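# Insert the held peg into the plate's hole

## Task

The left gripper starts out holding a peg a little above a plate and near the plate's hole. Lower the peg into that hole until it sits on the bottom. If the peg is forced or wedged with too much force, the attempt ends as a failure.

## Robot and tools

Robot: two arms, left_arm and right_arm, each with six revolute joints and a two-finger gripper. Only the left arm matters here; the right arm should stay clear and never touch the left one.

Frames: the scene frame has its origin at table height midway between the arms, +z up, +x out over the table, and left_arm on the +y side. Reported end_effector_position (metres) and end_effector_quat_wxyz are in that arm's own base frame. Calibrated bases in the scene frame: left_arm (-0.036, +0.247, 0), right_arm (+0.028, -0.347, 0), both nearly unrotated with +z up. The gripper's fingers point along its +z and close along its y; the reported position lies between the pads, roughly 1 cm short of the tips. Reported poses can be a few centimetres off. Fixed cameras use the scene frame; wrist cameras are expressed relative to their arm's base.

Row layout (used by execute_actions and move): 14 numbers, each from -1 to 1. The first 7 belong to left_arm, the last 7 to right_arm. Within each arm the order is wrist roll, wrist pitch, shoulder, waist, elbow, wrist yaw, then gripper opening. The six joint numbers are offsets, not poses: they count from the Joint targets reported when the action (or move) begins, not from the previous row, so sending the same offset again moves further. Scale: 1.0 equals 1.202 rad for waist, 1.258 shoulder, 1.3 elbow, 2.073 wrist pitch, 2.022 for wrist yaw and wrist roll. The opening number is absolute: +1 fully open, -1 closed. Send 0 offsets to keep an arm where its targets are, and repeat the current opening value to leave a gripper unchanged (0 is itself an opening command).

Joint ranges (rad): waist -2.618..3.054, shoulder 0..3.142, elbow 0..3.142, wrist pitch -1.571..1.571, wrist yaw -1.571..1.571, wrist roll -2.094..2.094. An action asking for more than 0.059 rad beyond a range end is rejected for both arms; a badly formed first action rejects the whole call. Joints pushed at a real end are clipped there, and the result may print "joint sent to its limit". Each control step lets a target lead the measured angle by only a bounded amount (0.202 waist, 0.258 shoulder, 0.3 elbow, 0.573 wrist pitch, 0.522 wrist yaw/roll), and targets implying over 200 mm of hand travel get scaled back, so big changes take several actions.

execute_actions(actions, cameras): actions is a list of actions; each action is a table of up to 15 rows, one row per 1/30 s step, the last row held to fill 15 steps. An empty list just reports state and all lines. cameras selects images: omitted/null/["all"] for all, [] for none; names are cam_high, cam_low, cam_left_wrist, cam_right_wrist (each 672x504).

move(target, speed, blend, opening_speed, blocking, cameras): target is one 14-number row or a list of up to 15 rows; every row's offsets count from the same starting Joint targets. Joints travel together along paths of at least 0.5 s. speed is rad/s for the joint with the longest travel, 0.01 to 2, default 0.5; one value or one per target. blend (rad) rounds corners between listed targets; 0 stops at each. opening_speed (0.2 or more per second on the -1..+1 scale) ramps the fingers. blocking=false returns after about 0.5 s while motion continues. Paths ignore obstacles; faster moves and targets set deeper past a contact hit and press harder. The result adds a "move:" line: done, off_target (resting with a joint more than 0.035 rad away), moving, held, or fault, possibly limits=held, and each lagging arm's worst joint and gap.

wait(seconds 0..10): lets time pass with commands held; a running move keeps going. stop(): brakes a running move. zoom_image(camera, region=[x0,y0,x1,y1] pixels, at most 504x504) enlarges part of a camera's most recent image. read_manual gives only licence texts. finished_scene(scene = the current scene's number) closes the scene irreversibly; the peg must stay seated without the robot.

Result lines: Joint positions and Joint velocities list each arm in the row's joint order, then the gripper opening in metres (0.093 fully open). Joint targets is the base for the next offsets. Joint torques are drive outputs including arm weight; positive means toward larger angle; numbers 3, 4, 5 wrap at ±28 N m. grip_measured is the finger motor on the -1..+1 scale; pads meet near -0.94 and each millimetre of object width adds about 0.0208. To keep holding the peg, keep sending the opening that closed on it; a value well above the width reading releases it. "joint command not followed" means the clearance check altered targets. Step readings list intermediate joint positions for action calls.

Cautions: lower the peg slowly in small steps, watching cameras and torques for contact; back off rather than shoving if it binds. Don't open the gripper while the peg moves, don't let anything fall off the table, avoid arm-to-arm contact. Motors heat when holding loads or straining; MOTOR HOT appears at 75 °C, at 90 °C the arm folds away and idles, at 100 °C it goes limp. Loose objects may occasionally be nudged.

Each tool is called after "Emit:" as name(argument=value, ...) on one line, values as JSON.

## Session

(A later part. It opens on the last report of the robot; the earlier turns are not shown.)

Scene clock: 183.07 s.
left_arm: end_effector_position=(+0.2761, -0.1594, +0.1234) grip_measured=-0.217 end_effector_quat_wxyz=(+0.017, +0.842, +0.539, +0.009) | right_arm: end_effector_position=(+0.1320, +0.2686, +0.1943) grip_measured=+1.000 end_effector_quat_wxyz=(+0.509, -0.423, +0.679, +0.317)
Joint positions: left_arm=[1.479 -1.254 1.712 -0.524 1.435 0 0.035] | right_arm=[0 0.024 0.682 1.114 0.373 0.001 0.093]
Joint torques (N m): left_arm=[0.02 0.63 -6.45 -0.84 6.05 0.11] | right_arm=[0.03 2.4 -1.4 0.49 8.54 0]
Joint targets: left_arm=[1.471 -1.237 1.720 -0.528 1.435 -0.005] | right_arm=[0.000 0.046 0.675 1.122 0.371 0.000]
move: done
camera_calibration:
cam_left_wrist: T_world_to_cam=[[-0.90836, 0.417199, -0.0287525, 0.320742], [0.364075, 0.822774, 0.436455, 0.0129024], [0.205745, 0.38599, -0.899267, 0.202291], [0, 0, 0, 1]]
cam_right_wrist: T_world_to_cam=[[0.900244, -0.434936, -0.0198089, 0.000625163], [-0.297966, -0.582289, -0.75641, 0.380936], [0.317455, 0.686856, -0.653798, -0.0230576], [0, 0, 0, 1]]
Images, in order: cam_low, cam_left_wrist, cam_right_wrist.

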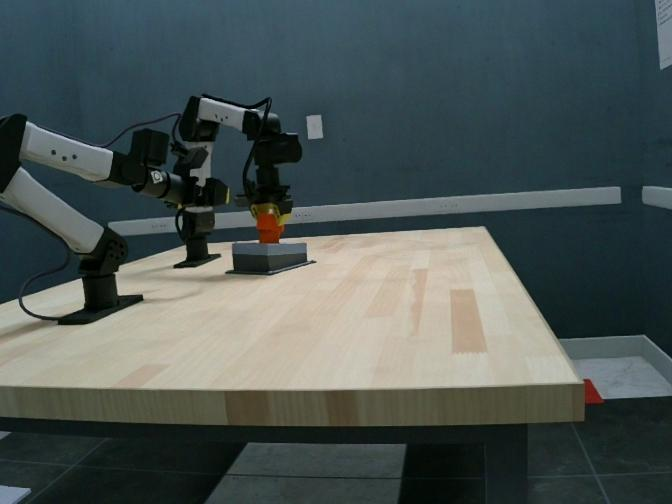

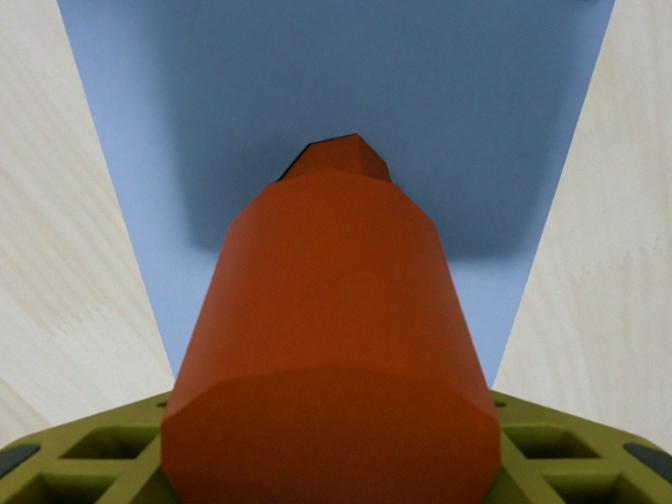

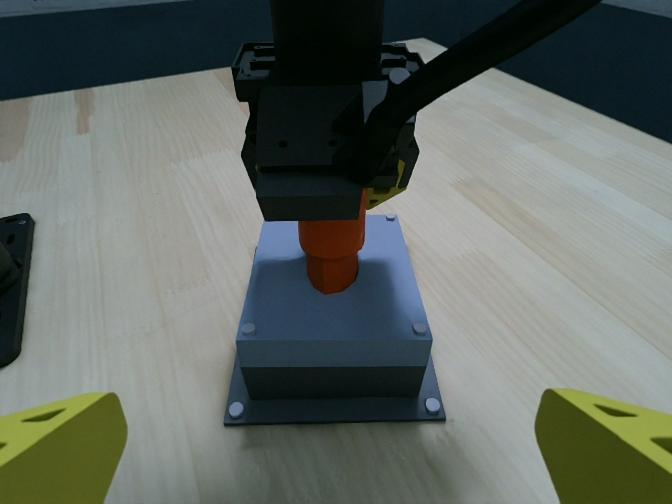

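Emit:
move(target=[0,0.0065,0,0,-0.0092,0,-0.921165,0,0,0,0,0,0,1], speed=0.04, cameras=["cam_left_wrist"])

Emit:
zoom_image(camera="cam_left_wrist", region=[280, 120, 400, 195])

Scene clock: 186.07 s.
left_arm: end_effector_position=(+0.2763, -0.1595, +0.1204) grip_measured=-0.217 end_effector_quat_wxyz=(+0.018, +0.842, +0.539, +0.010) | right_arm: end_effector_position=(+0.1320, +0.2686, +0.1943) grip_measured=+1.000 end_effector_quat_wxyz=(+0.509, -0.423, +0.679, +0.317)
Joint positions: left_arm=[1.479 -1.241 1.712 -0.524 1.423 0 0.035] | right_arm=[0 0.024 0.682 1.114 0.373 0.001 0.093]
Joint torques (N m): left_arm=[-0.01 0.61 -6.24 -1.05 6.06 0.13] | right_arm=[0 2.48 -1.32 0.51 8.61 -0.01]
Joint targets: left_arm=[1.471 -1.224 1.720 -0.528 1.423 -0.005] | right_arm=[0.000 0.046 0.675 1.122 0.371 0.000]
move: done
camera_calibration:
cam_left_wrist: T_world_to_cam=[[-0.908321, 0.417176, -0.0302712, 0.321066], [0.363498, 0.823107, 0.436307, 0.0144501], [0.206933, 0.385304, -0.899288, 0.199192], [0, 0, 0, 1]]
Images, in order: cam_left_wrist.

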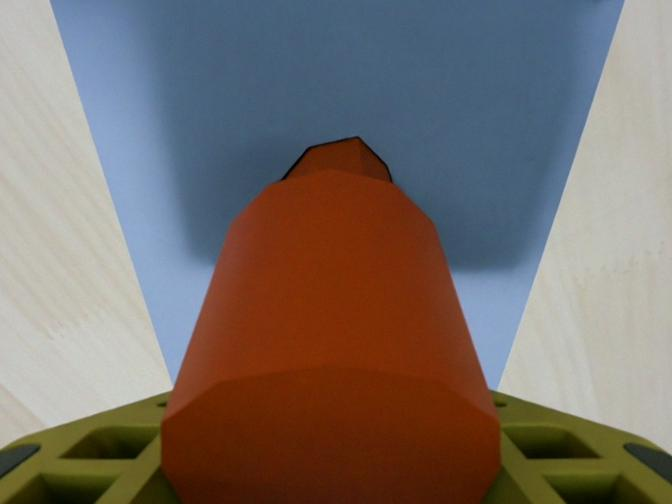

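Scaled by 4.200 from the camera's 672x504 image, which has a finer 960x720 frame.

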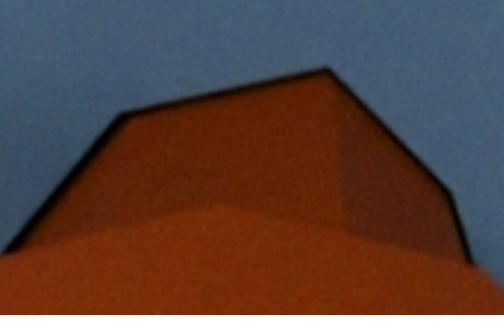

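Emit:
move(target=[0,0.006,0.001,0,-0.0092,0,-0.921165,0,0,0,0,0,0,1], speed=0.04, cameras=["cam_left_wrist"])

Emit:
move(target=[0,0.006,0.001,0,-0.0092,0,-0.921165,0,0,0,0,0,0,1], speed=0.04, cameras=["cam_left_wrist"])

Emit:
zoom_image(camera="cam_left_wrist", region=[280, 120, 400, 195])

Scene clock: 191.80 s.
left_arm: end_effector_position=(+0.2764, -0.1596, +0.1174) grip_measured=-0.217 end_effector_quat_wxyz=(+0.019, +0.842, +0.539, +0.010) | right_arm: end_effector_position=(+0.1320, +0.2686, +0.1943) grip_measured=+1.000 end_effector_quat_wxyz=(+0.509, -0.423, +0.679, +0.317)
Joint positions: left_arm=[1.479 -1.228 1.712 -0.524 1.412 0 0.035] | right_arm=[0 0.024 0.682 1.114 0.373 0.001 0.093]
Joint torques (N m): left_arm=[0.07 0.61 -6.26 -0.85 5.83 0.11] | right_arm=[-0.01 2.43 -1.37 0.64 8.58 -0.03]
Joint targets: left_arm=[1.471 -1.211 1.721 -0.528 1.411 -0.005] | right_arm=[0.000 0.045 0.675 1.122 0.371 0.000]
move: done
camera_calibration:
cam_left_wrist: T_world_to_cam=[[-0.908291, 0.417158, -0.0314101, 0.321213], [0.363066, 0.823357, 0.436196, 0.0159281], [0.207825, 0.384789, -0.899303, 0.196199], [0, 0, 0, 1]]
Images, in order: cam_left_wrist.

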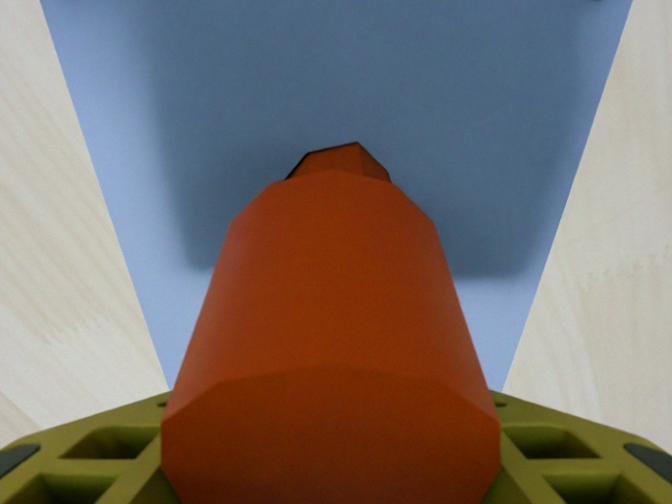

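Scene clock: 192.50 s.
left_arm: end_effector_position=(+0.2765, -0.1596, +0.1151) grip_measured=-0.217 end_effector_quat_wxyz=(+0.019, +0.842, +0.539, +0.010) | right_arm: end_effector_position=(+0.1320, +0.2686, +0.1943) grip_measured=+1.000 end_effector_quat_wxyz=(+0.509, -0.423, +0.679, +0.317)
Joint positions: left_arm=[1.479 -1.217 1.712 -0.524 1.402 0 0.035] | right_arm=[0 0.024 0.682 1.114 0.373 0.001 0.093]
Joint torques (N m): left_arm=[0.05 0.65 -5.93 -0.9 5.82 0.11] | right_arm=[0 2.46 -1.39 0.39 8.61 -0.1]
Joint targets: left_arm=[1.471 -1.199 1.722 -0.528 1.399 -0.005] | right_arm=[0.000 0.045 0.675 1.122 0.371 0.000]
move: done
camera_calibration:
cam_left_wrist: T_world_to_cam=[[-0.908259, 0.41714, -0.032549, 0.321377], [0.362633, 0.823606, 0.436085, 0.017154], [0.208716, 0.384274, -0.899317, 0.193726], [0, 0, 0, 1]]
Images, in order: cam_left_wrist.

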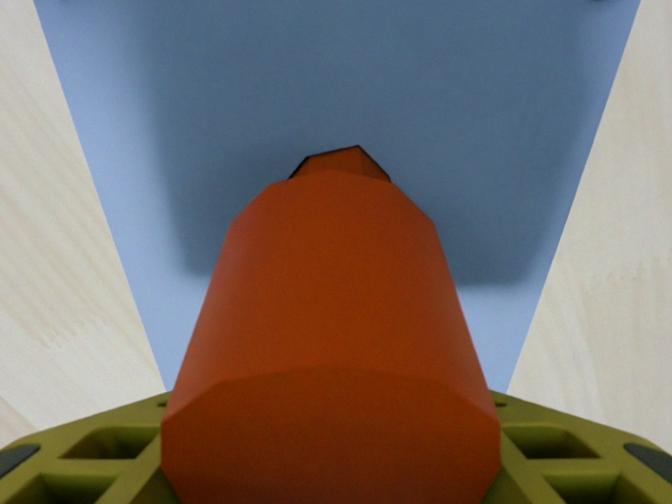

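Scaled by 4.200 from the camera's 672x504 image, which has a finer 960x720 frame.

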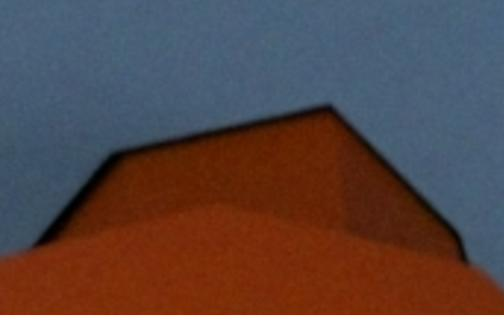

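Emit:
move(target=[0,0.0042,0.002,0,-0.006,0,-0.921165,0,0,0,0,0,0,1], speed=0.03, cameras=["cam_left_wrist","cam_right_wrist"])

Emit:
zoom_image(camera="cam_left_wrist", region=[280, 130, 400, 205])

Emit:
zoom_image(camera="cam_right_wrist", region=[300, 240, 366, 306])

Scene clock: 195.63 s.
left_arm: end_effector_position=(+0.2765, -0.1596, +0.1149) grip_measured=-0.217 end_effector_quat_wxyz=(+0.019, +0.842, +0.539, +0.010) | right_arm: end_effector_position=(+0.1320, +0.2686, +0.1943) grip_measured=+1.000 end_effector_quat_wxyz=(+0.509, -0.423, +0.679, +0.317)
Joint positions: left_arm=[1.479 -1.217 1.712 -0.524 1.401 0 0.035] | right_arm=[0 0.024 0.682 1.114 0.373 0.001 0.093]
Joint torques (N m): left_arm=[0.08 0.75 -5.97 -0.9 5.27 0.06] | right_arm=[-0.01 2.42 -1.36 0.29 8.46 0]
Joint targets: left_arm=[1.471 -1.190 1.725 -0.528 1.392 -0.005] | right_arm=[0.000 0.045 0.675 1.122 0.371 0.000]
move: done
camera_calibration:
cam_left_wrist: T_world_to_cam=[[-0.908259, 0.41714, -0.032549, 0.321357], [0.362633, 0.823606, 0.436085, 0.0172364], [0.208716, 0.384274, -0.899317, 0.193553], [0, 0, 0, 1]]
cam_right_wrist: T_world_to_cam=[[0.900244, -0.434936, -0.0198089, 0.000625163], [-0.297966, -0.582289, -0.75641, 0.380936], [0.317455, 0.686856, -0.653798, -0.0230576], [0, 0, 0, 1]]
Images, in order: cam_left_wrist, cam_right_wrist.

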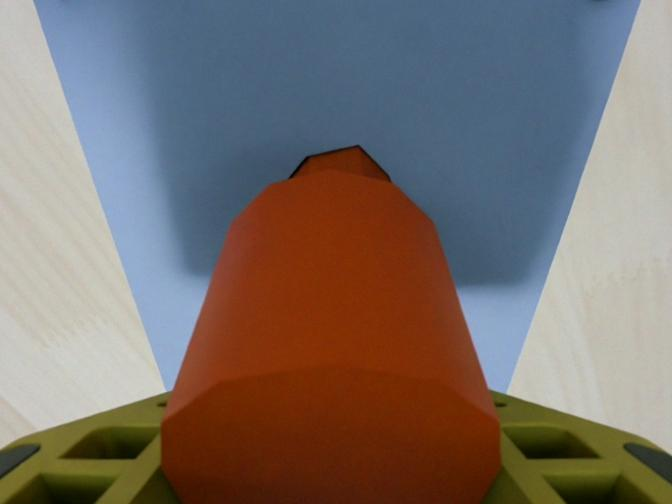

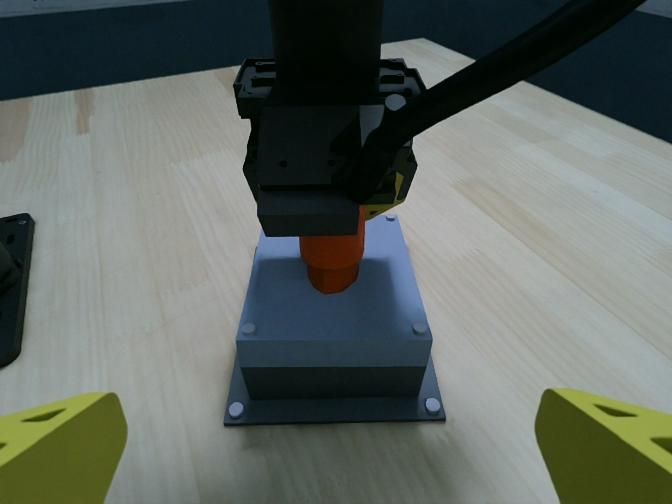

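Scaled by 4.200 from the camera's 672x504 image, which has a finer 960x720 frame.

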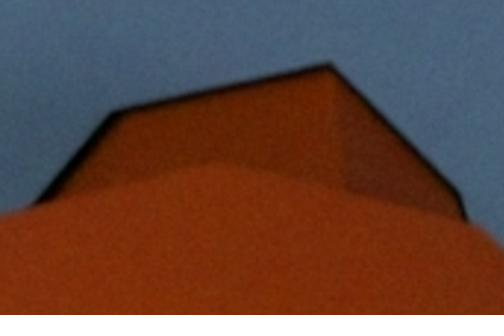

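Scaled by 7.636 from the camera's 672x504 image, which has a finer 960x720 frame.

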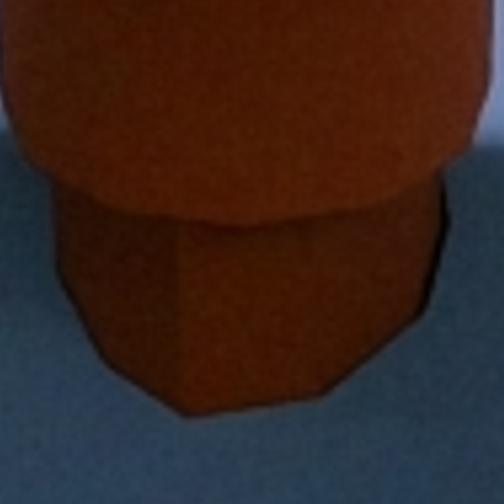

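Emit:
move(target=[0,0,0,0,-0.01,0,-0.921165,0,0,0,0,0,0,1], speed=0.04, cameras=["cam_low","cam_high"])

Emit:
zoom_image(camera="cam_low", region=[225, 195, 315, 285])

Scene clock: 199.63 s.
left_arm: end_effector_position=(+0.2763, -0.1595, +0.1143) grip_measured=-0.217 end_effector_quat_wxyz=(+0.019, +0.842, +0.539, +0.010) | right_arm: end_effector_position=(+0.1320, +0.2686, +0.1943) grip_measured=+1.000 end_effector_quat_wxyz=(+0.509, -0.423, +0.679, +0.317)
Joint positions: left_arm=[1.479 -1.215 1.712 -0.524 1.399 0 0.035] | right_arm=[0 0.024 0.682 1.114 0.373 0.001 0.093]
Joint torques (N m): left_arm=[0.08 0.76 -5.96 -0.83 4.18 0.01] | right_arm=[-0.01 2.42 -1.1 0.42 8.53 -0.01]
Joint targets: left_arm=[1.471 -1.190 1.725 -0.528 1.379 -0.005] | right_arm=[0.000 0.045 0.675 1.122 0.371 0.000]
move: done
Images, in order: cam_high, cam_low.

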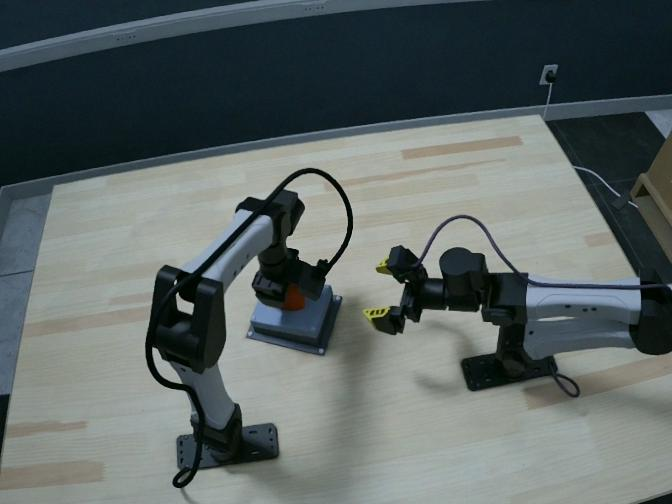

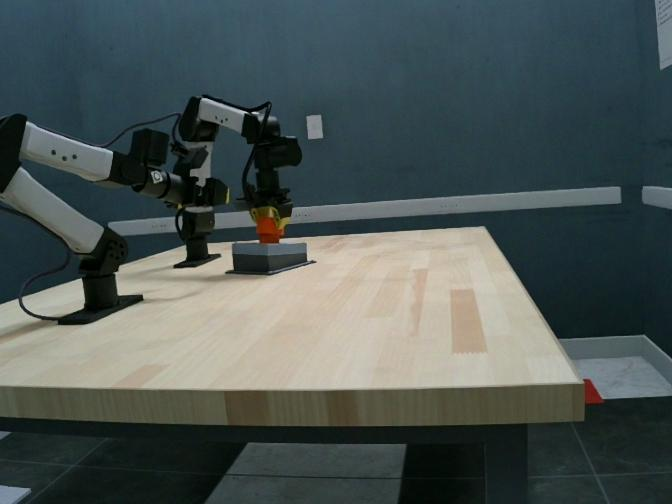

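Scaled by 5.600 from the camera's 672x504 image, which has a finer 960x720 frame.

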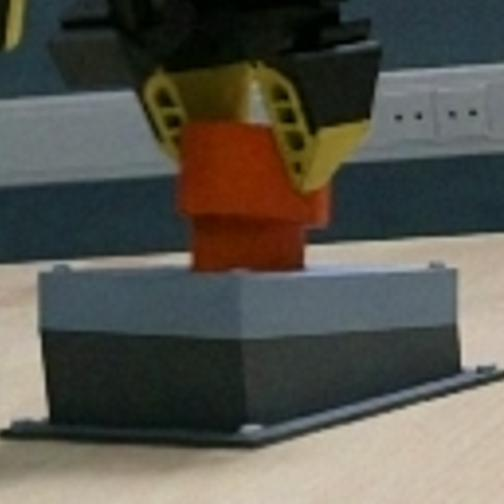

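Emit:
move(target=[[0,0,0,0,0.017,0,-0.921165,0,0,0,0,0,0,1],[-0.0047,0,0,-0.0079,0.017,-0.0074,-0.921165,0,0,0,0,0,0,1]], speed=0.04, cameras=["cam_left_wrist"])

Emit:
zoom_image(camera="cam_left_wrist", region=[280, 130, 400, 205])

Emit:
move(target=[0,0,0,0,-0.016,0,-0.921165,0,0,0,0,0,0,1], speed=0.04, cameras=["cam_left_wrist"])

Emit:
zoom_image(camera="cam_left_wrist", region=[280, 130, 400, 205])

Scene clock: 211.53 s.
left_arm: end_effector_position=(+0.2759, -0.1610, +0.1143) grip_measured=-0.217 end_effector_quat_wxyz=(+0.018, +0.842, +0.539, +0.014) | right_arm: end_effector_position=(+0.1320, +0.2686, +0.1943) grip_measured=+1.000 end_effector_quat_wxyz=(+0.509, -0.423, +0.679, +0.317)
Joint positions: left_arm=[1.471 -1.214 1.712 -0.532 1.399 -0.008 0.035] | right_arm=[0 0.024 0.682 1.114 0.373 0.001 0.093]
Joint torques (N m): left_arm=[-0.05 0.71 -5.82 -1.22 6.22 0] | right_arm=[0.04 2.43 -1.24 0.43 8.55 -0.03]
Joint targets: left_arm=[1.461 -1.190 1.725 -0.537 1.401 -0.020] | right_arm=[0.000 0.045 0.675 1.122 0.371 0.000]
move: done
camera_calibration:
cam_left_wrist: T_world_to_cam=[[-0.907773, 0.418076, -0.0340827, 0.321538], [0.361292, 0.82058, 0.44285, 0.0179054], [0.213112, 0.389693, -0.895948, 0.192958], [0, 0, 0, 1]]
Images, in order: cam_left_wrist.

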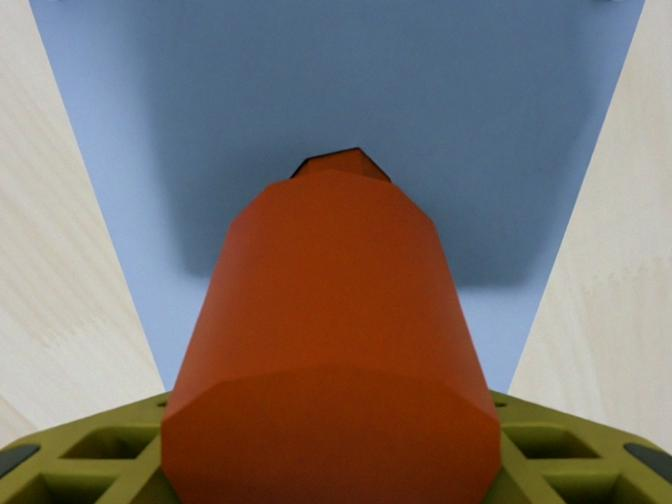

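Scaled by 4.200 from the camera's 672x504 image, which has a finer 960x720 frame.

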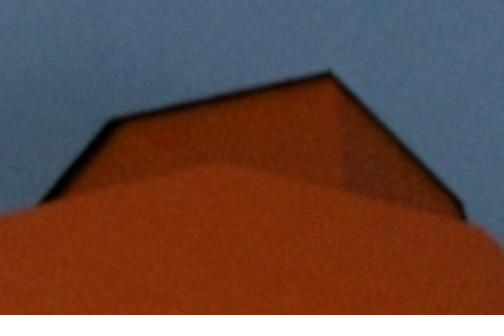

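Scene clock: 212.27 s.
left_arm: end_effector_position=(+0.2760, -0.1602, +0.1131) grip_measured=-0.217 end_effector_quat_wxyz=(+0.016, +0.842, +0.539, +0.015) | right_arm: end_effector_position=(+0.1320, +0.2686, +0.1943) grip_measured=+1.000 end_effector_quat_wxyz=(+0.509, -0.423, +0.679, +0.317)
Joint positions: left_arm=[1.469 -1.21 1.712 -0.532 1.394 -0.012 0.035] | right_arm=[0 0.024 0.682 1.114 0.373 0.001 0.093]
Joint torques (N m): left_arm=[0.03 0.67 -5.75 -0.92 4.45 -0.01] | right_arm=[0.03 2.4 -1.28 0.4 8.64 0.02]
Joint targets: left_arm=[1.461 -1.190 1.725 -0.537 1.380 -0.020] | right_arm=[0.000 0.045 0.675 1.122 0.371 0.000]
move: done
camera_calibration:
cam_left_wrist: T_world_to_cam=[[-0.908436, 0.416659, -0.0337583, 0.321219], [0.359247, 0.819446, 0.446598, 0.0177165], [0.213742, 0.393578, -0.894098, 0.191848], [0, 0, 0, 1]]
Images, in order: cam_left_wrist.

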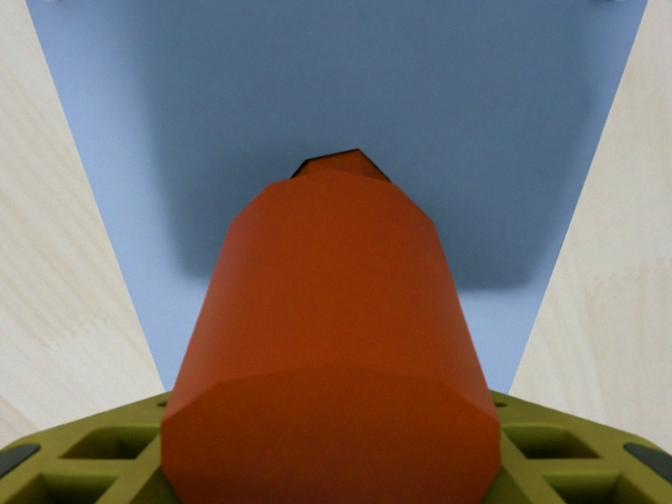

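Scaled by 4.200 from the camera's 672x504 image, which has a finer 960x720 frame.

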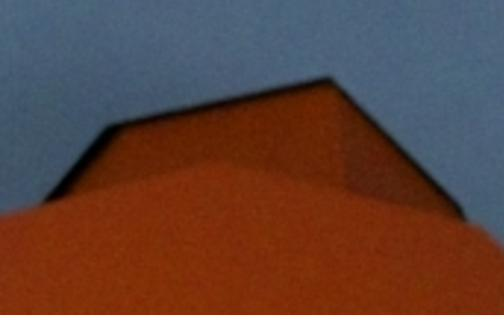

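Emit:
move(target=[-0.003,0.001,0,-0.0055,-0.002,-0.006,-0.921165,0,0,0,0,0,0,1], speed=0.03, cameras=["cam_left_wrist"])

Emit:
zoom_image(camera="cam_left_wrist", region=[280, 130, 400, 205])

Scene clock: 215.30 s.
left_arm: end_effector_position=(+0.2759, -0.1606, +0.1118) grip_measured=-0.217 end_effector_quat_wxyz=(+0.015, +0.842, +0.539, +0.020) | right_arm: end_effector_position=(+0.1320, +0.2686, +0.1943) grip_measured=+1.000 end_effector_quat_wxyz=(+0.509, -0.423, +0.679, +0.317)
Joint positions: left_arm=[1.464 -1.203 1.712 -0.539 1.389 -0.023 0.035] | right_arm=[0 0.024 0.682 1.114 0.373 0.001 0.093]
Joint torques (N m): left_arm=[0.02 0.66 -5.82 -1.07 5.16 0.02] | right_arm=[0.01 2.45 -1.22 0.28 8.7 0]
Joint targets: left_arm=[1.455 -1.188 1.725 -0.544 1.377 -0.032] | right_arm=[0.000 0.045 0.675 1.122 0.371 0.000]
move: done
camera_calibration:
cam_left_wrist: T_world_to_cam=[[-0.907621, 0.418269, -0.035699, 0.321468], [0.357691, 0.815068, 0.455765, 0.0174017], [0.21973, 0.400893, -0.889384, 0.189771], [0, 0, 0, 1]]
Images, in order: cam_left_wrist.

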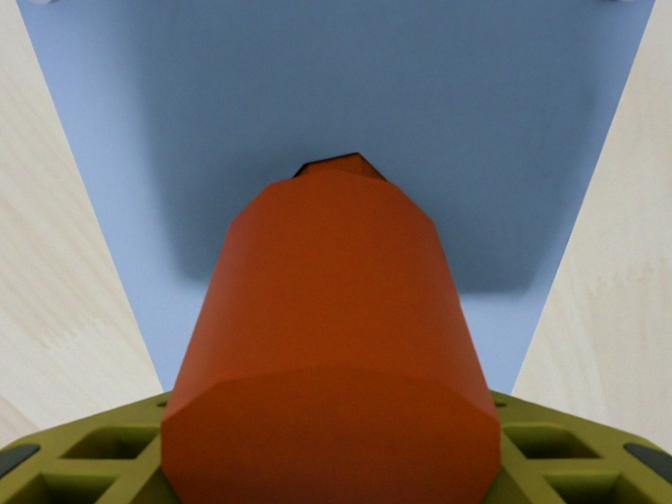

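Scaled by 4.200 from the camera's 672x504 image, which has a finer 960x720 frame.

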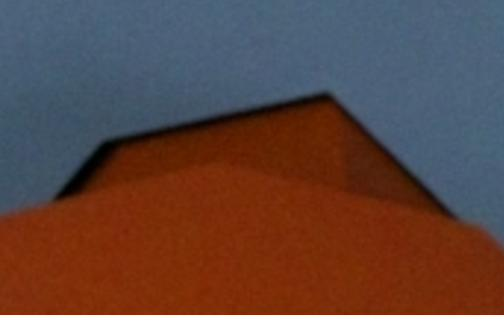

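Emit:
move(target=[-0.003,0.001,0.006,-0.0055,-0.005,-0.005,-0.921165,0,0,0,0,0,0,1], speed=0.03, cameras=["cam_left_wrist"])

Emit:
zoom_image(camera="cam_left_wrist", region=[280, 130, 400, 205])

Scene clock: 218.70 s.
left_arm: end_effector_position=(+0.2756, -0.1612, +0.1102) grip_measured=-0.217 end_effector_quat_wxyz=(+0.013, +0.842, +0.538, +0.024) | right_arm: end_effector_position=(+0.1320, +0.2686, +0.1943) grip_measured=+1.000 end_effector_quat_wxyz=(+0.509, -0.423, +0.679, +0.317)
Joint positions: left_arm=[1.459 -1.196 1.712 -0.546 1.382 -0.032 0.035] | right_arm=[0 0.024 0.682 1.114 0.373 0.001 0.093]
Joint torques (N m): left_arm=[0.05 0.54 -5.22 -0.69 4.97 -0.02] | right_arm=[0.04 2.44 -1.2 0.43 8.54 0.01]
Joint targets: left_arm=[1.449 -1.186 1.732 -0.550 1.371 -0.042] | right_arm=[0.000 0.045 0.675 1.122 0.371 0.000]
move: done
camera_calibration:
cam_left_wrist: T_world_to_cam=[[-0.907112, 0.419208, -0.0375933, 0.321632], [0.355823, 0.811521, 0.463491, 0.0177959], [0.224807, 0.407061, -0.885304, 0.187811], [0, 0, 0, 1]]
Images, in order: cam_left_wrist.

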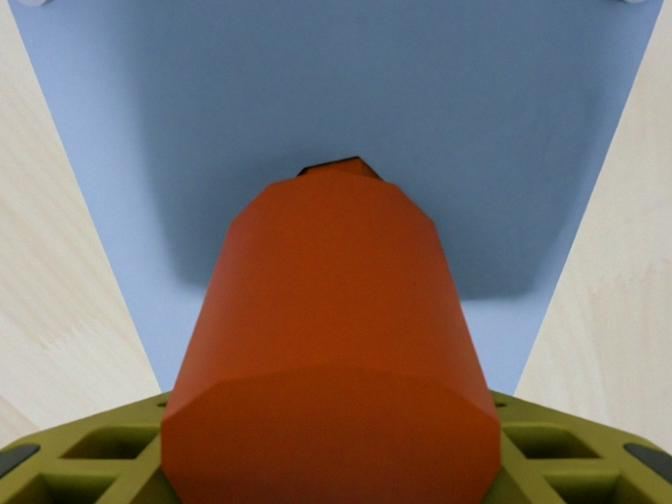

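Scaled by 4.200 from the camera's 672x504 image, which has a finer 960x720 frame.

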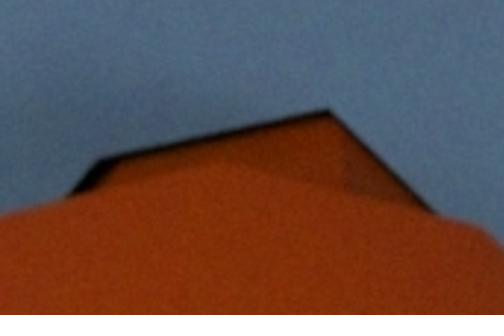

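Emit:
move(target=[-0.003,0.005,0.006,-0.0055,-0.007,-0.005,-0.921165,0,0,0,0,0,0,1], speed=0.03, cameras=["cam_left_wrist"])

Emit:
zoom_image(camera="cam_left_wrist", region=[280, 130, 400, 205])

Scene clock: 221.20 s.
left_arm: end_effector_position=(+0.2753, -0.1617, +0.1093) grip_measured=-0.217 end_effector_quat_wxyz=(+0.011, +0.842, +0.538, +0.029) | right_arm: end_effector_position=(+0.1320, +0.2686, +0.1944) grip_measured=+1.000 end_effector_quat_wxyz=(+0.509, -0.423, +0.679, +0.317)
Joint positions: left_arm=[1.451 -1.192 1.712 -0.553 1.378 -0.042 0.035] | right_arm=[0 0.024 0.682 1.114 0.373 0.001 0.093]
Joint torques (N m): left_arm=[0.09 0.67 -4.53 -0.79 4.38 -0.01] | right_arm=[0 2.42 -1.31 0.27 8.32 0.01]
Joint targets: left_arm=[1.443 -1.175 1.740 -0.557 1.362 -0.052] | right_arm=[0.000 0.046 0.675 1.122 0.371 0.000]
move: done
camera_calibration:
cam_left_wrist: T_world_to_cam=[[-0.907092, 0.419123, -0.0389788, 0.321611], [0.353024, 0.807918, 0.47185, 0.018046], [0.229255, 0.414251, -0.880817, 0.186764], [0, 0, 0, 1]]
Images, in order: cam_left_wrist.

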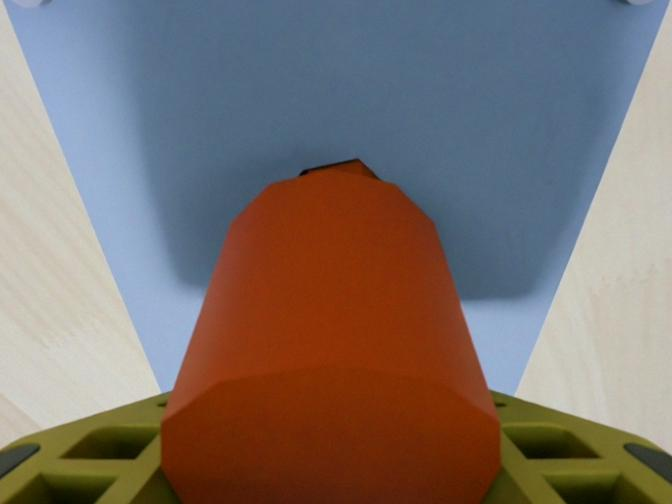

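Scaled by 4.200 from the camera's 672x504 image, which has a finer 960x720 frame.

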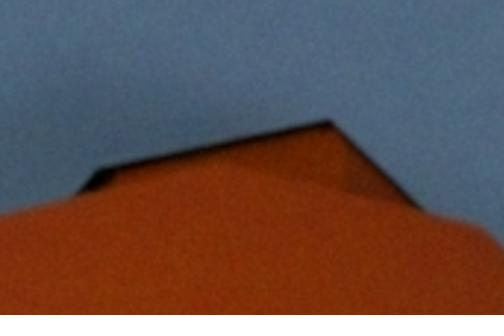

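Emit:
move(target=[-0.003,0.001,0.005,-0.0055,-0.001,-0.005,-0.921165,0,0,0,0,0,0,1], speed=0.03)

Emit:
zoom_image(camera="cam_right_wrist", region=[300, 240, 366, 306])

Emit:
zoom_image(camera="cam_low", region=[225, 195, 315, 285])

Emit:
zoom_image(camera="cam_left_wrist", region=[280, 130, 400, 205])

Scene clock: 225.33 s.
left_arm: end_effector_position=(+0.2750, -0.1622, +0.1089) grip_measured=-0.217 end_effector_quat_wxyz=(+0.008, +0.842, +0.538, +0.033) | right_arm: end_effector_position=(+0.1320, +0.2686, +0.1944) grip_measured=+1.000 end_effector_quat_wxyz=(+0.509, -0.423, +0.679, +0.317)
Joint positions: left_arm=[1.445 -1.192 1.714 -0.561 1.378 -0.053 0.035] | right_arm=[0 0.024 0.682 1.114 0.373 0.001 0.093]
Joint torques (N m): left_arm=[-0.01 0.71 -4.33 -0.75 4.56 -0.01] | right_arm=[0.03 2.45 -1.05 0.51 8.44 0.03]
Joint targets: left_arm=[1.437 -1.173 1.746 -0.564 1.361 -0.062] | right_arm=[0.000 0.046 0.675 1.122 0.371 0.000]
move: done
camera_calibration:
cam_left_wrist: T_world_to_cam=[[-0.906631, 0.420118, -0.0389877, 0.321607], [0.351567, 0.803307, 0.480726, 0.0174212], [0.233281, 0.422135, -0.876004, 0.186357], [0, 0, 0, 1]]
cam_right_wrist: T_world_to_cam=[[0.900247, -0.434929, -0.0198065, 0.000624025], [-0.297839, -0.582029, -0.75666, 0.380982], [0.317565, 0.68708, -0.653509, -0.02315], [0, 0, 0, 1]]

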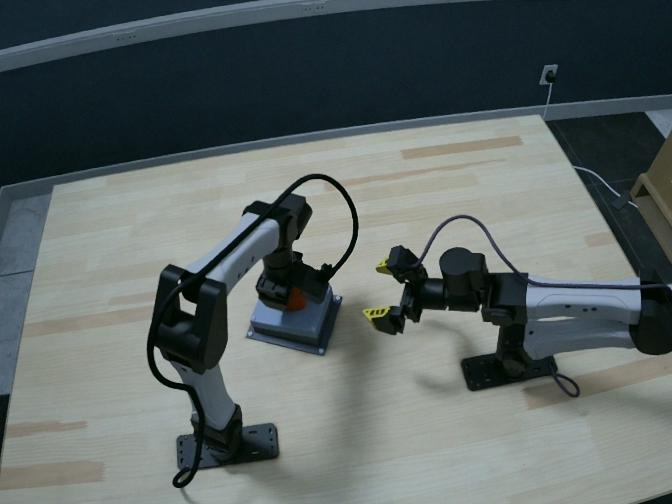

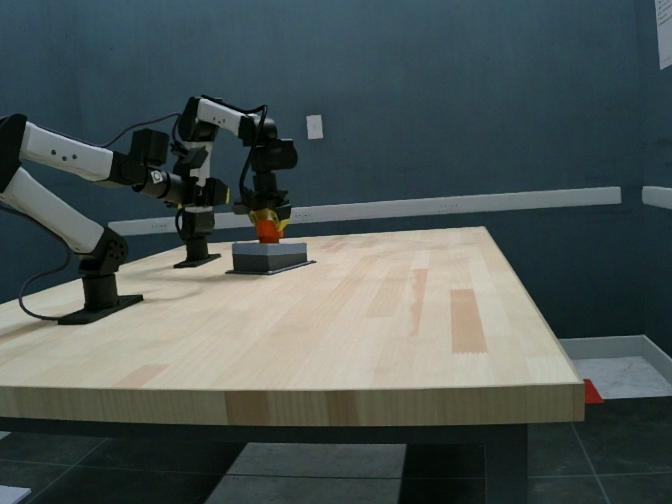

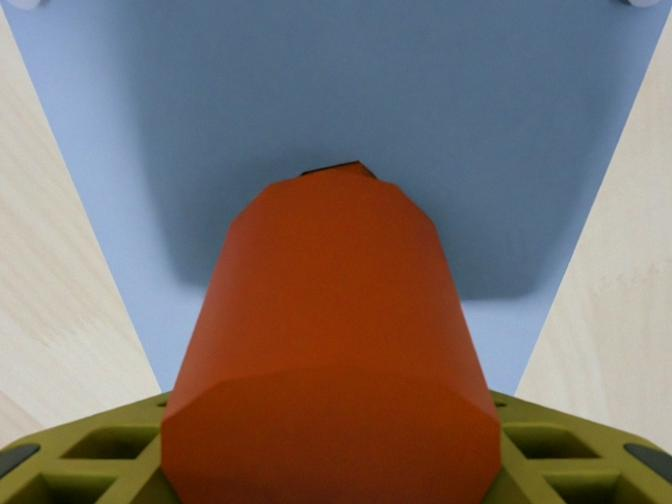

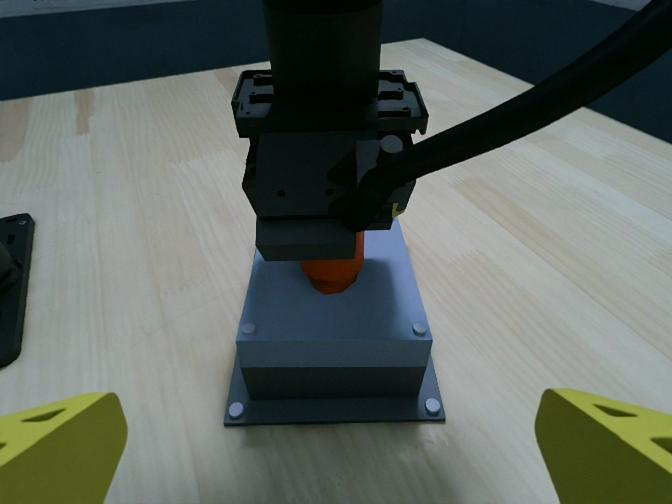

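Scaled by 7.636 from the camera's 672x504 image, which has a finer 960x720 frame.

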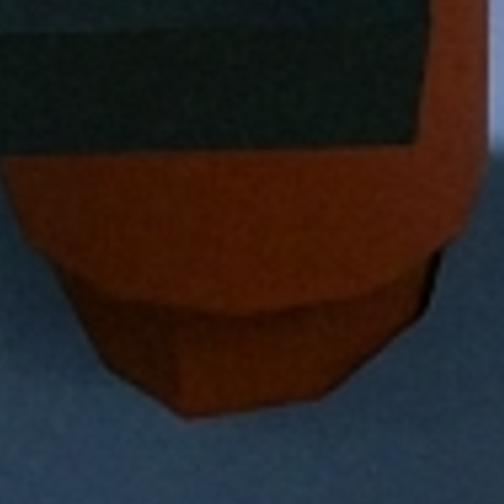

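Scaled by 5.600 from the camera's 672x504 image, which has a finer 960x720 frame.

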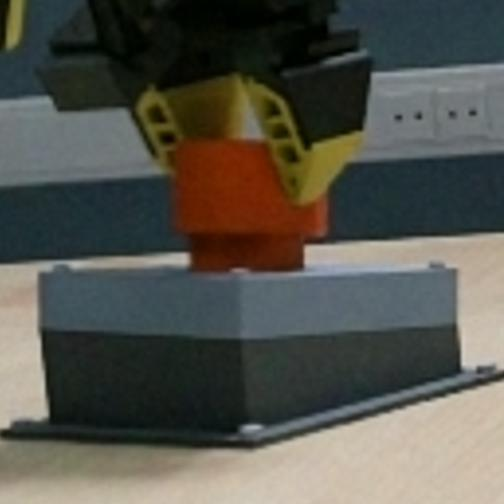

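Scaled by 4.200 from the camera's 672x504 image, which has a finer 960x720 frame.

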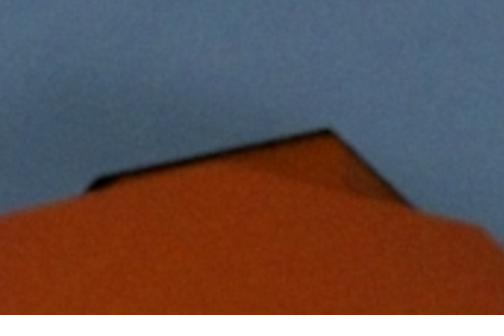

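Emit:
move(target=[-0.003,0.003,0.004,-0.0045,-0.007,-0.005,-0.921165,0,0,0,0,0,0,1], speed=0.03, cameras=["cam_left_wrist","cam_right_wrist"])

Emit:
zoom_image(camera="cam_left_wrist", region=[280, 130, 400, 205])

Emit:
zoom_image(camera="cam_right_wrist", region=[300, 240, 366, 306])

Scene clock: 229.83 s.
left_arm: end_effector_position=(+0.2746, -0.1625, +0.1086) grip_measured=-0.217 end_effector_quat_wxyz=(+0.006, +0.842, +0.538, +0.037) | right_arm: end_effector_position=(+0.1320, +0.2686, +0.1944) grip_measured=+1.000 end_effector_quat_wxyz=(+0.509, -0.423, +0.679, +0.317)
Joint positions: left_arm=[1.439 -1.191 1.714 -0.567 1.377 -0.061 0.035] | right_arm=[0 0.024 0.682 1.114 0.373 0.001 0.093]
Joint torques (N m): left_arm=[0.09 0.74 -3.99 -0.62 3.64 -0.03] | right_arm=[0.08 2.4 -1.13 0.4 8.43 0.01]
Joint targets: left_arm=[1.431 -1.167 1.751 -0.569 1.351 -0.072] | right_arm=[0.000 0.046 0.675 1.122 0.371 0.000]
move: off_target (left_arm); left_arm: the shoulder is farthest, 0.037 rad from its target
camera_calibration:
cam_left_wrist: T_world_to_cam=[[-0.906777, 0.419737, -0.0396969, 0.321424], [0.348937, 0.799989, 0.488119, 0.0173362], [0.236638, 0.428763, -0.871874, 0.186018], [0, 0, 0, 1]]
cam_right_wrist: T_world_to_cam=[[0.900247, -0.434929, -0.0198065, 0.000624025], [-0.297839, -0.582029, -0.75666, 0.380982], [0.317565, 0.68708, -0.653509, -0.02315], [0, 0, 0, 1]]
Images, in order: cam_left_wrist, cam_right_wrist.

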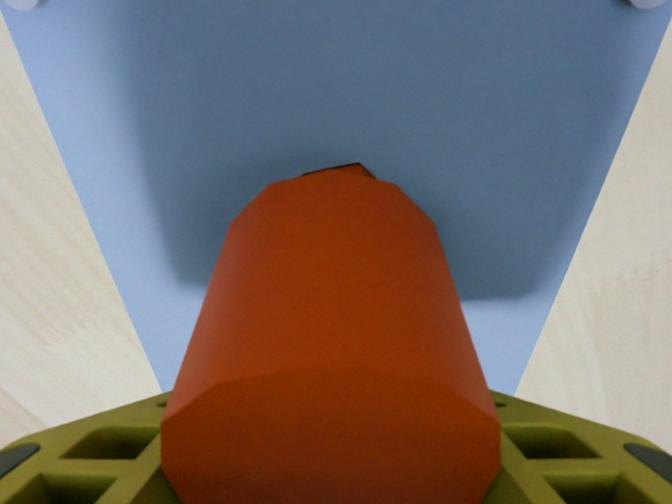

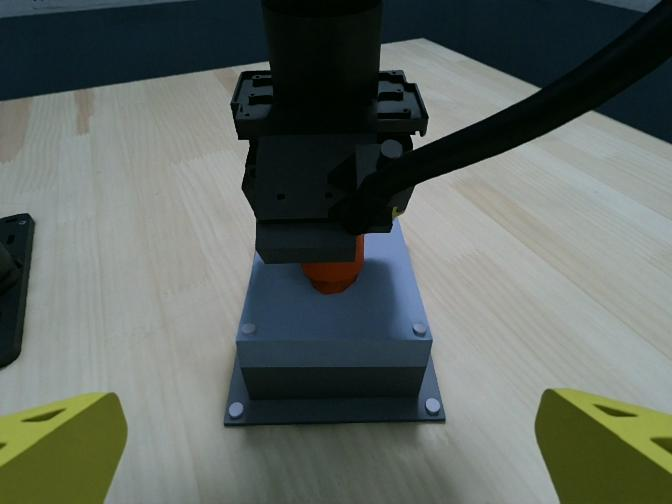

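Scaled by 4.200 from the camera's 672x504 image, which has a finer 960x720 frame.

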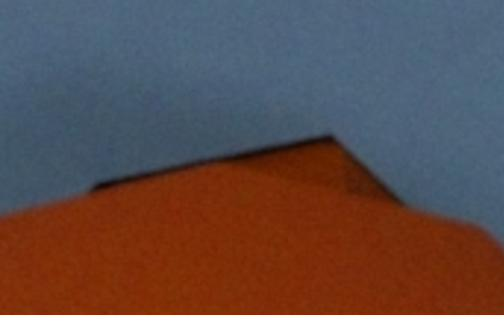

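Scaled by 7.636 from the camera's 672x504 image, which has a finer 960x720 frame.

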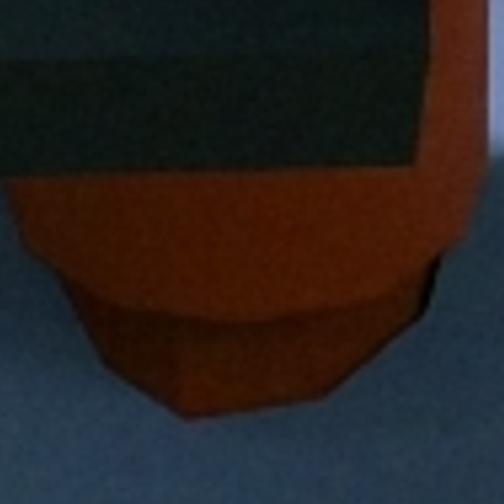

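Emit:
move(target=[0,0,0.011,0,0.006,0,-0.921165,0,0,0,0,0,0,1], speed=0.03, cameras=["cam_left_wrist","cam_right_wrist"])

Emit:
zoom_image(camera="cam_left_wrist", region=[280, 130, 400, 205])

Scene clock: 235.17 s.
left_arm: end_effector_position=(+0.2746, -0.1625, +0.1081) grip_measured=-0.217 end_effector_quat_wxyz=(+0.006, +0.842, +0.538, +0.037) | right_arm: end_effector_position=(+0.1320, +0.2686, +0.1944) grip_measured=+1.000 end_effector_quat_wxyz=(+0.509, -0.423, +0.679, +0.317)
Joint positions: left_arm=[1.438 -1.191 1.715 -0.567 1.377 -0.062 0.035] | right_arm=[0 0.024 0.682 1.114 0.373 0.001 0.093]
Joint torques (N m): left_arm=[0.03 0.74 -2.63 -0.95 4.53 -0.01] | right_arm=[0.05 2.44 -1.09 0.57 8.88 0.02]
Joint targets: left_arm=[1.431 -1.167 1.765 -0.569 1.359 -0.072] | right_arm=[0.000 0.046 0.675 1.122 0.371 0.000]
move: off_target (left_arm); left_arm: the shoulder is farthest, 0.050 rad from its target
camera_calibration:
cam_left_wrist: T_world_to_cam=[[-0.906985, 0.419421, -0.0382574, 0.321257], [0.349143, 0.799583, 0.488636, 0.0173219], [0.235534, 0.429829, -0.871648, 0.186044], [0, 0, 0, 1]]
cam_right_wrist: T_world_to_cam=[[0.900247, -0.434929, -0.0198065, 0.000624025], [-0.297839, -0.582029, -0.75666, 0.380982], [0.317565, 0.68708, -0.653509, -0.02315], [0, 0, 0, 1]]
Images, in order: cam_left_wrist, cam_right_wrist.

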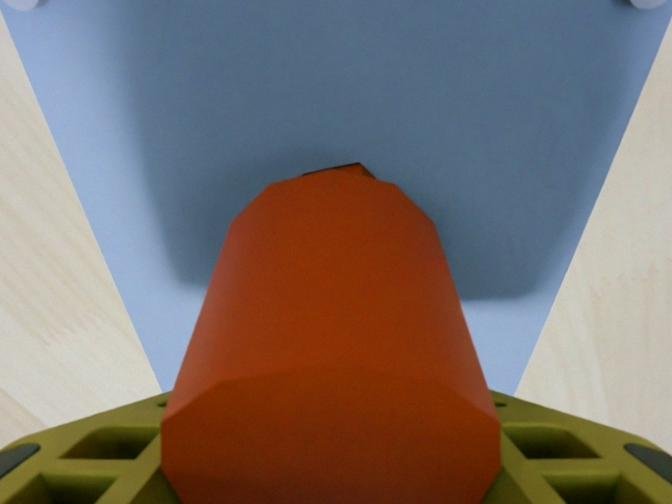

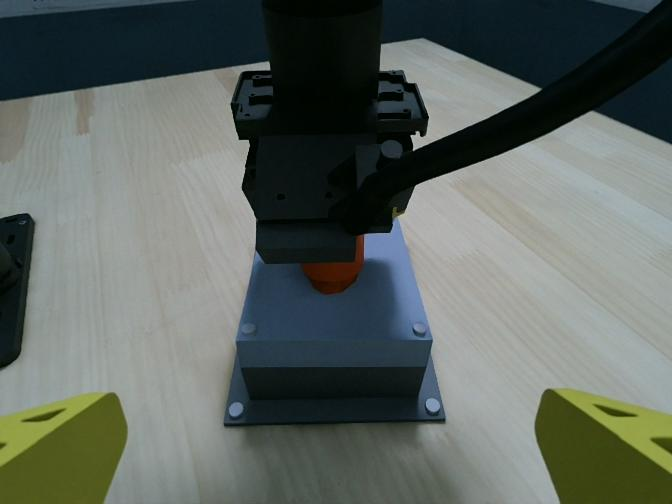

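Scaled by 4.200 from the camera's 672x504 image, which has a finer 960x720 frame.

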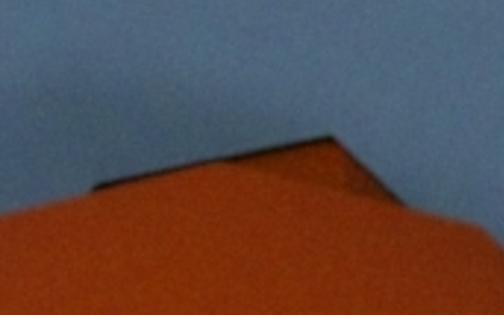

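Emit:
move(target=[0.011,0,-0.008,0.012,0,0.013,-0.921165,0,0,0,0,0,0,1], speed=0.03, cameras=["cam_left_wrist","cam_low"])

Emit:
zoom_image(camera="cam_left_wrist", region=[280, 130, 400, 205])

Emit:
zoom_image(camera="cam_low", region=[240, 210, 300, 270])

Scene clock: 253.47 s.
left_arm: end_effector_position=(+0.2747, -0.1624, +0.1081) grip_measured=-0.217 end_effector_quat_wxyz=(+0.006, +0.842, +0.538, +0.036) | right_arm: end_effector_position=(+0.1320, +0.2686, +0.1944) grip_measured=+1.000 end_effector_quat_wxyz=(+0.509, -0.423, +0.679, +0.317)
Joint positions: left_arm=[1.44 -1.191 1.715 -0.566 1.377 -0.06 0.035] | right_arm=[0 0.024 0.682 1.114 0.373 0.001 0.093]
Joint torques (N m): left_arm=[0.26 0.69 -3.7 0.58 4.4 0.21] | right_arm=[0 2.46 -1.32 0.5 8.7 -0.02]
Heat: left arm: 43 °C; right arm: 57 °C.
Joint targets: left_arm=[1.453 -1.167 1.755 -0.555 1.359 -0.046] | right_arm=[0.000 0.045 0.675 1.122 0.371 0.000]
move: off_target (left_arm); left_arm: the shoulder is farthest, 0.040 rad from its target
camera_calibration:
cam_left_wrist: T_world_to_cam=[[-0.906674, 0.420121, -0.0379512, 0.321255], [0.350226, 0.799862, 0.487404, 0.0171156], [0.235124, 0.428625, -0.872351, 0.18597], [0, 0, 0, 1]]
Images, in order: cam_low, cam_left_wrist.

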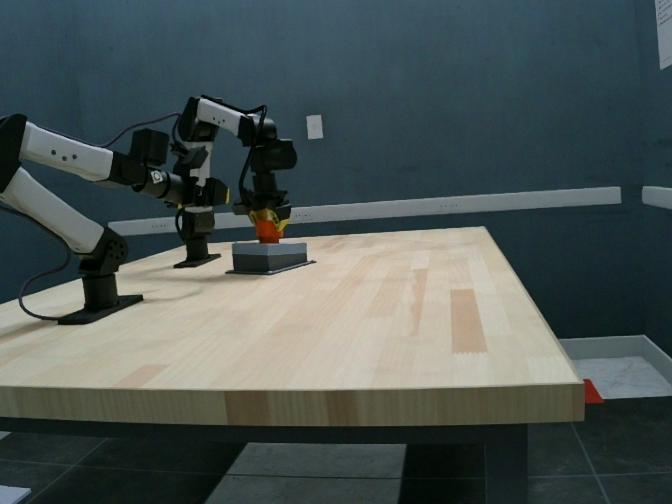

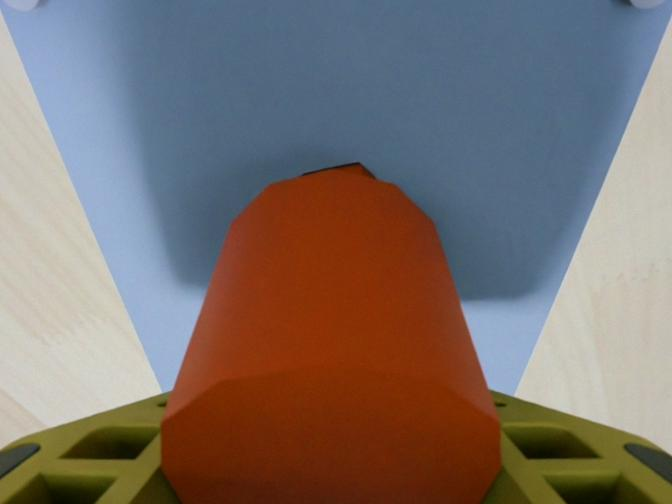

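Scaled by 4.200 from the camera's 672x504 image, which has a finer 960x720 frame.

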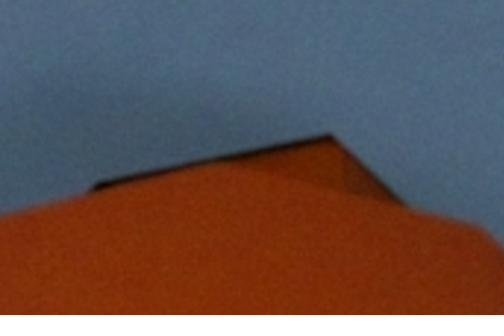

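Scaled by 8.400 from the camera's 672x504 image, which has a finer 960x720 frame.

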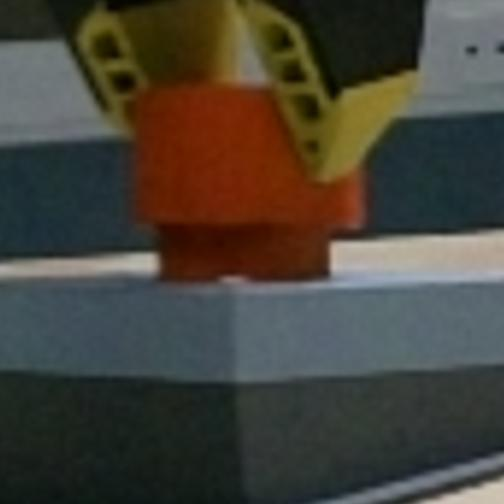

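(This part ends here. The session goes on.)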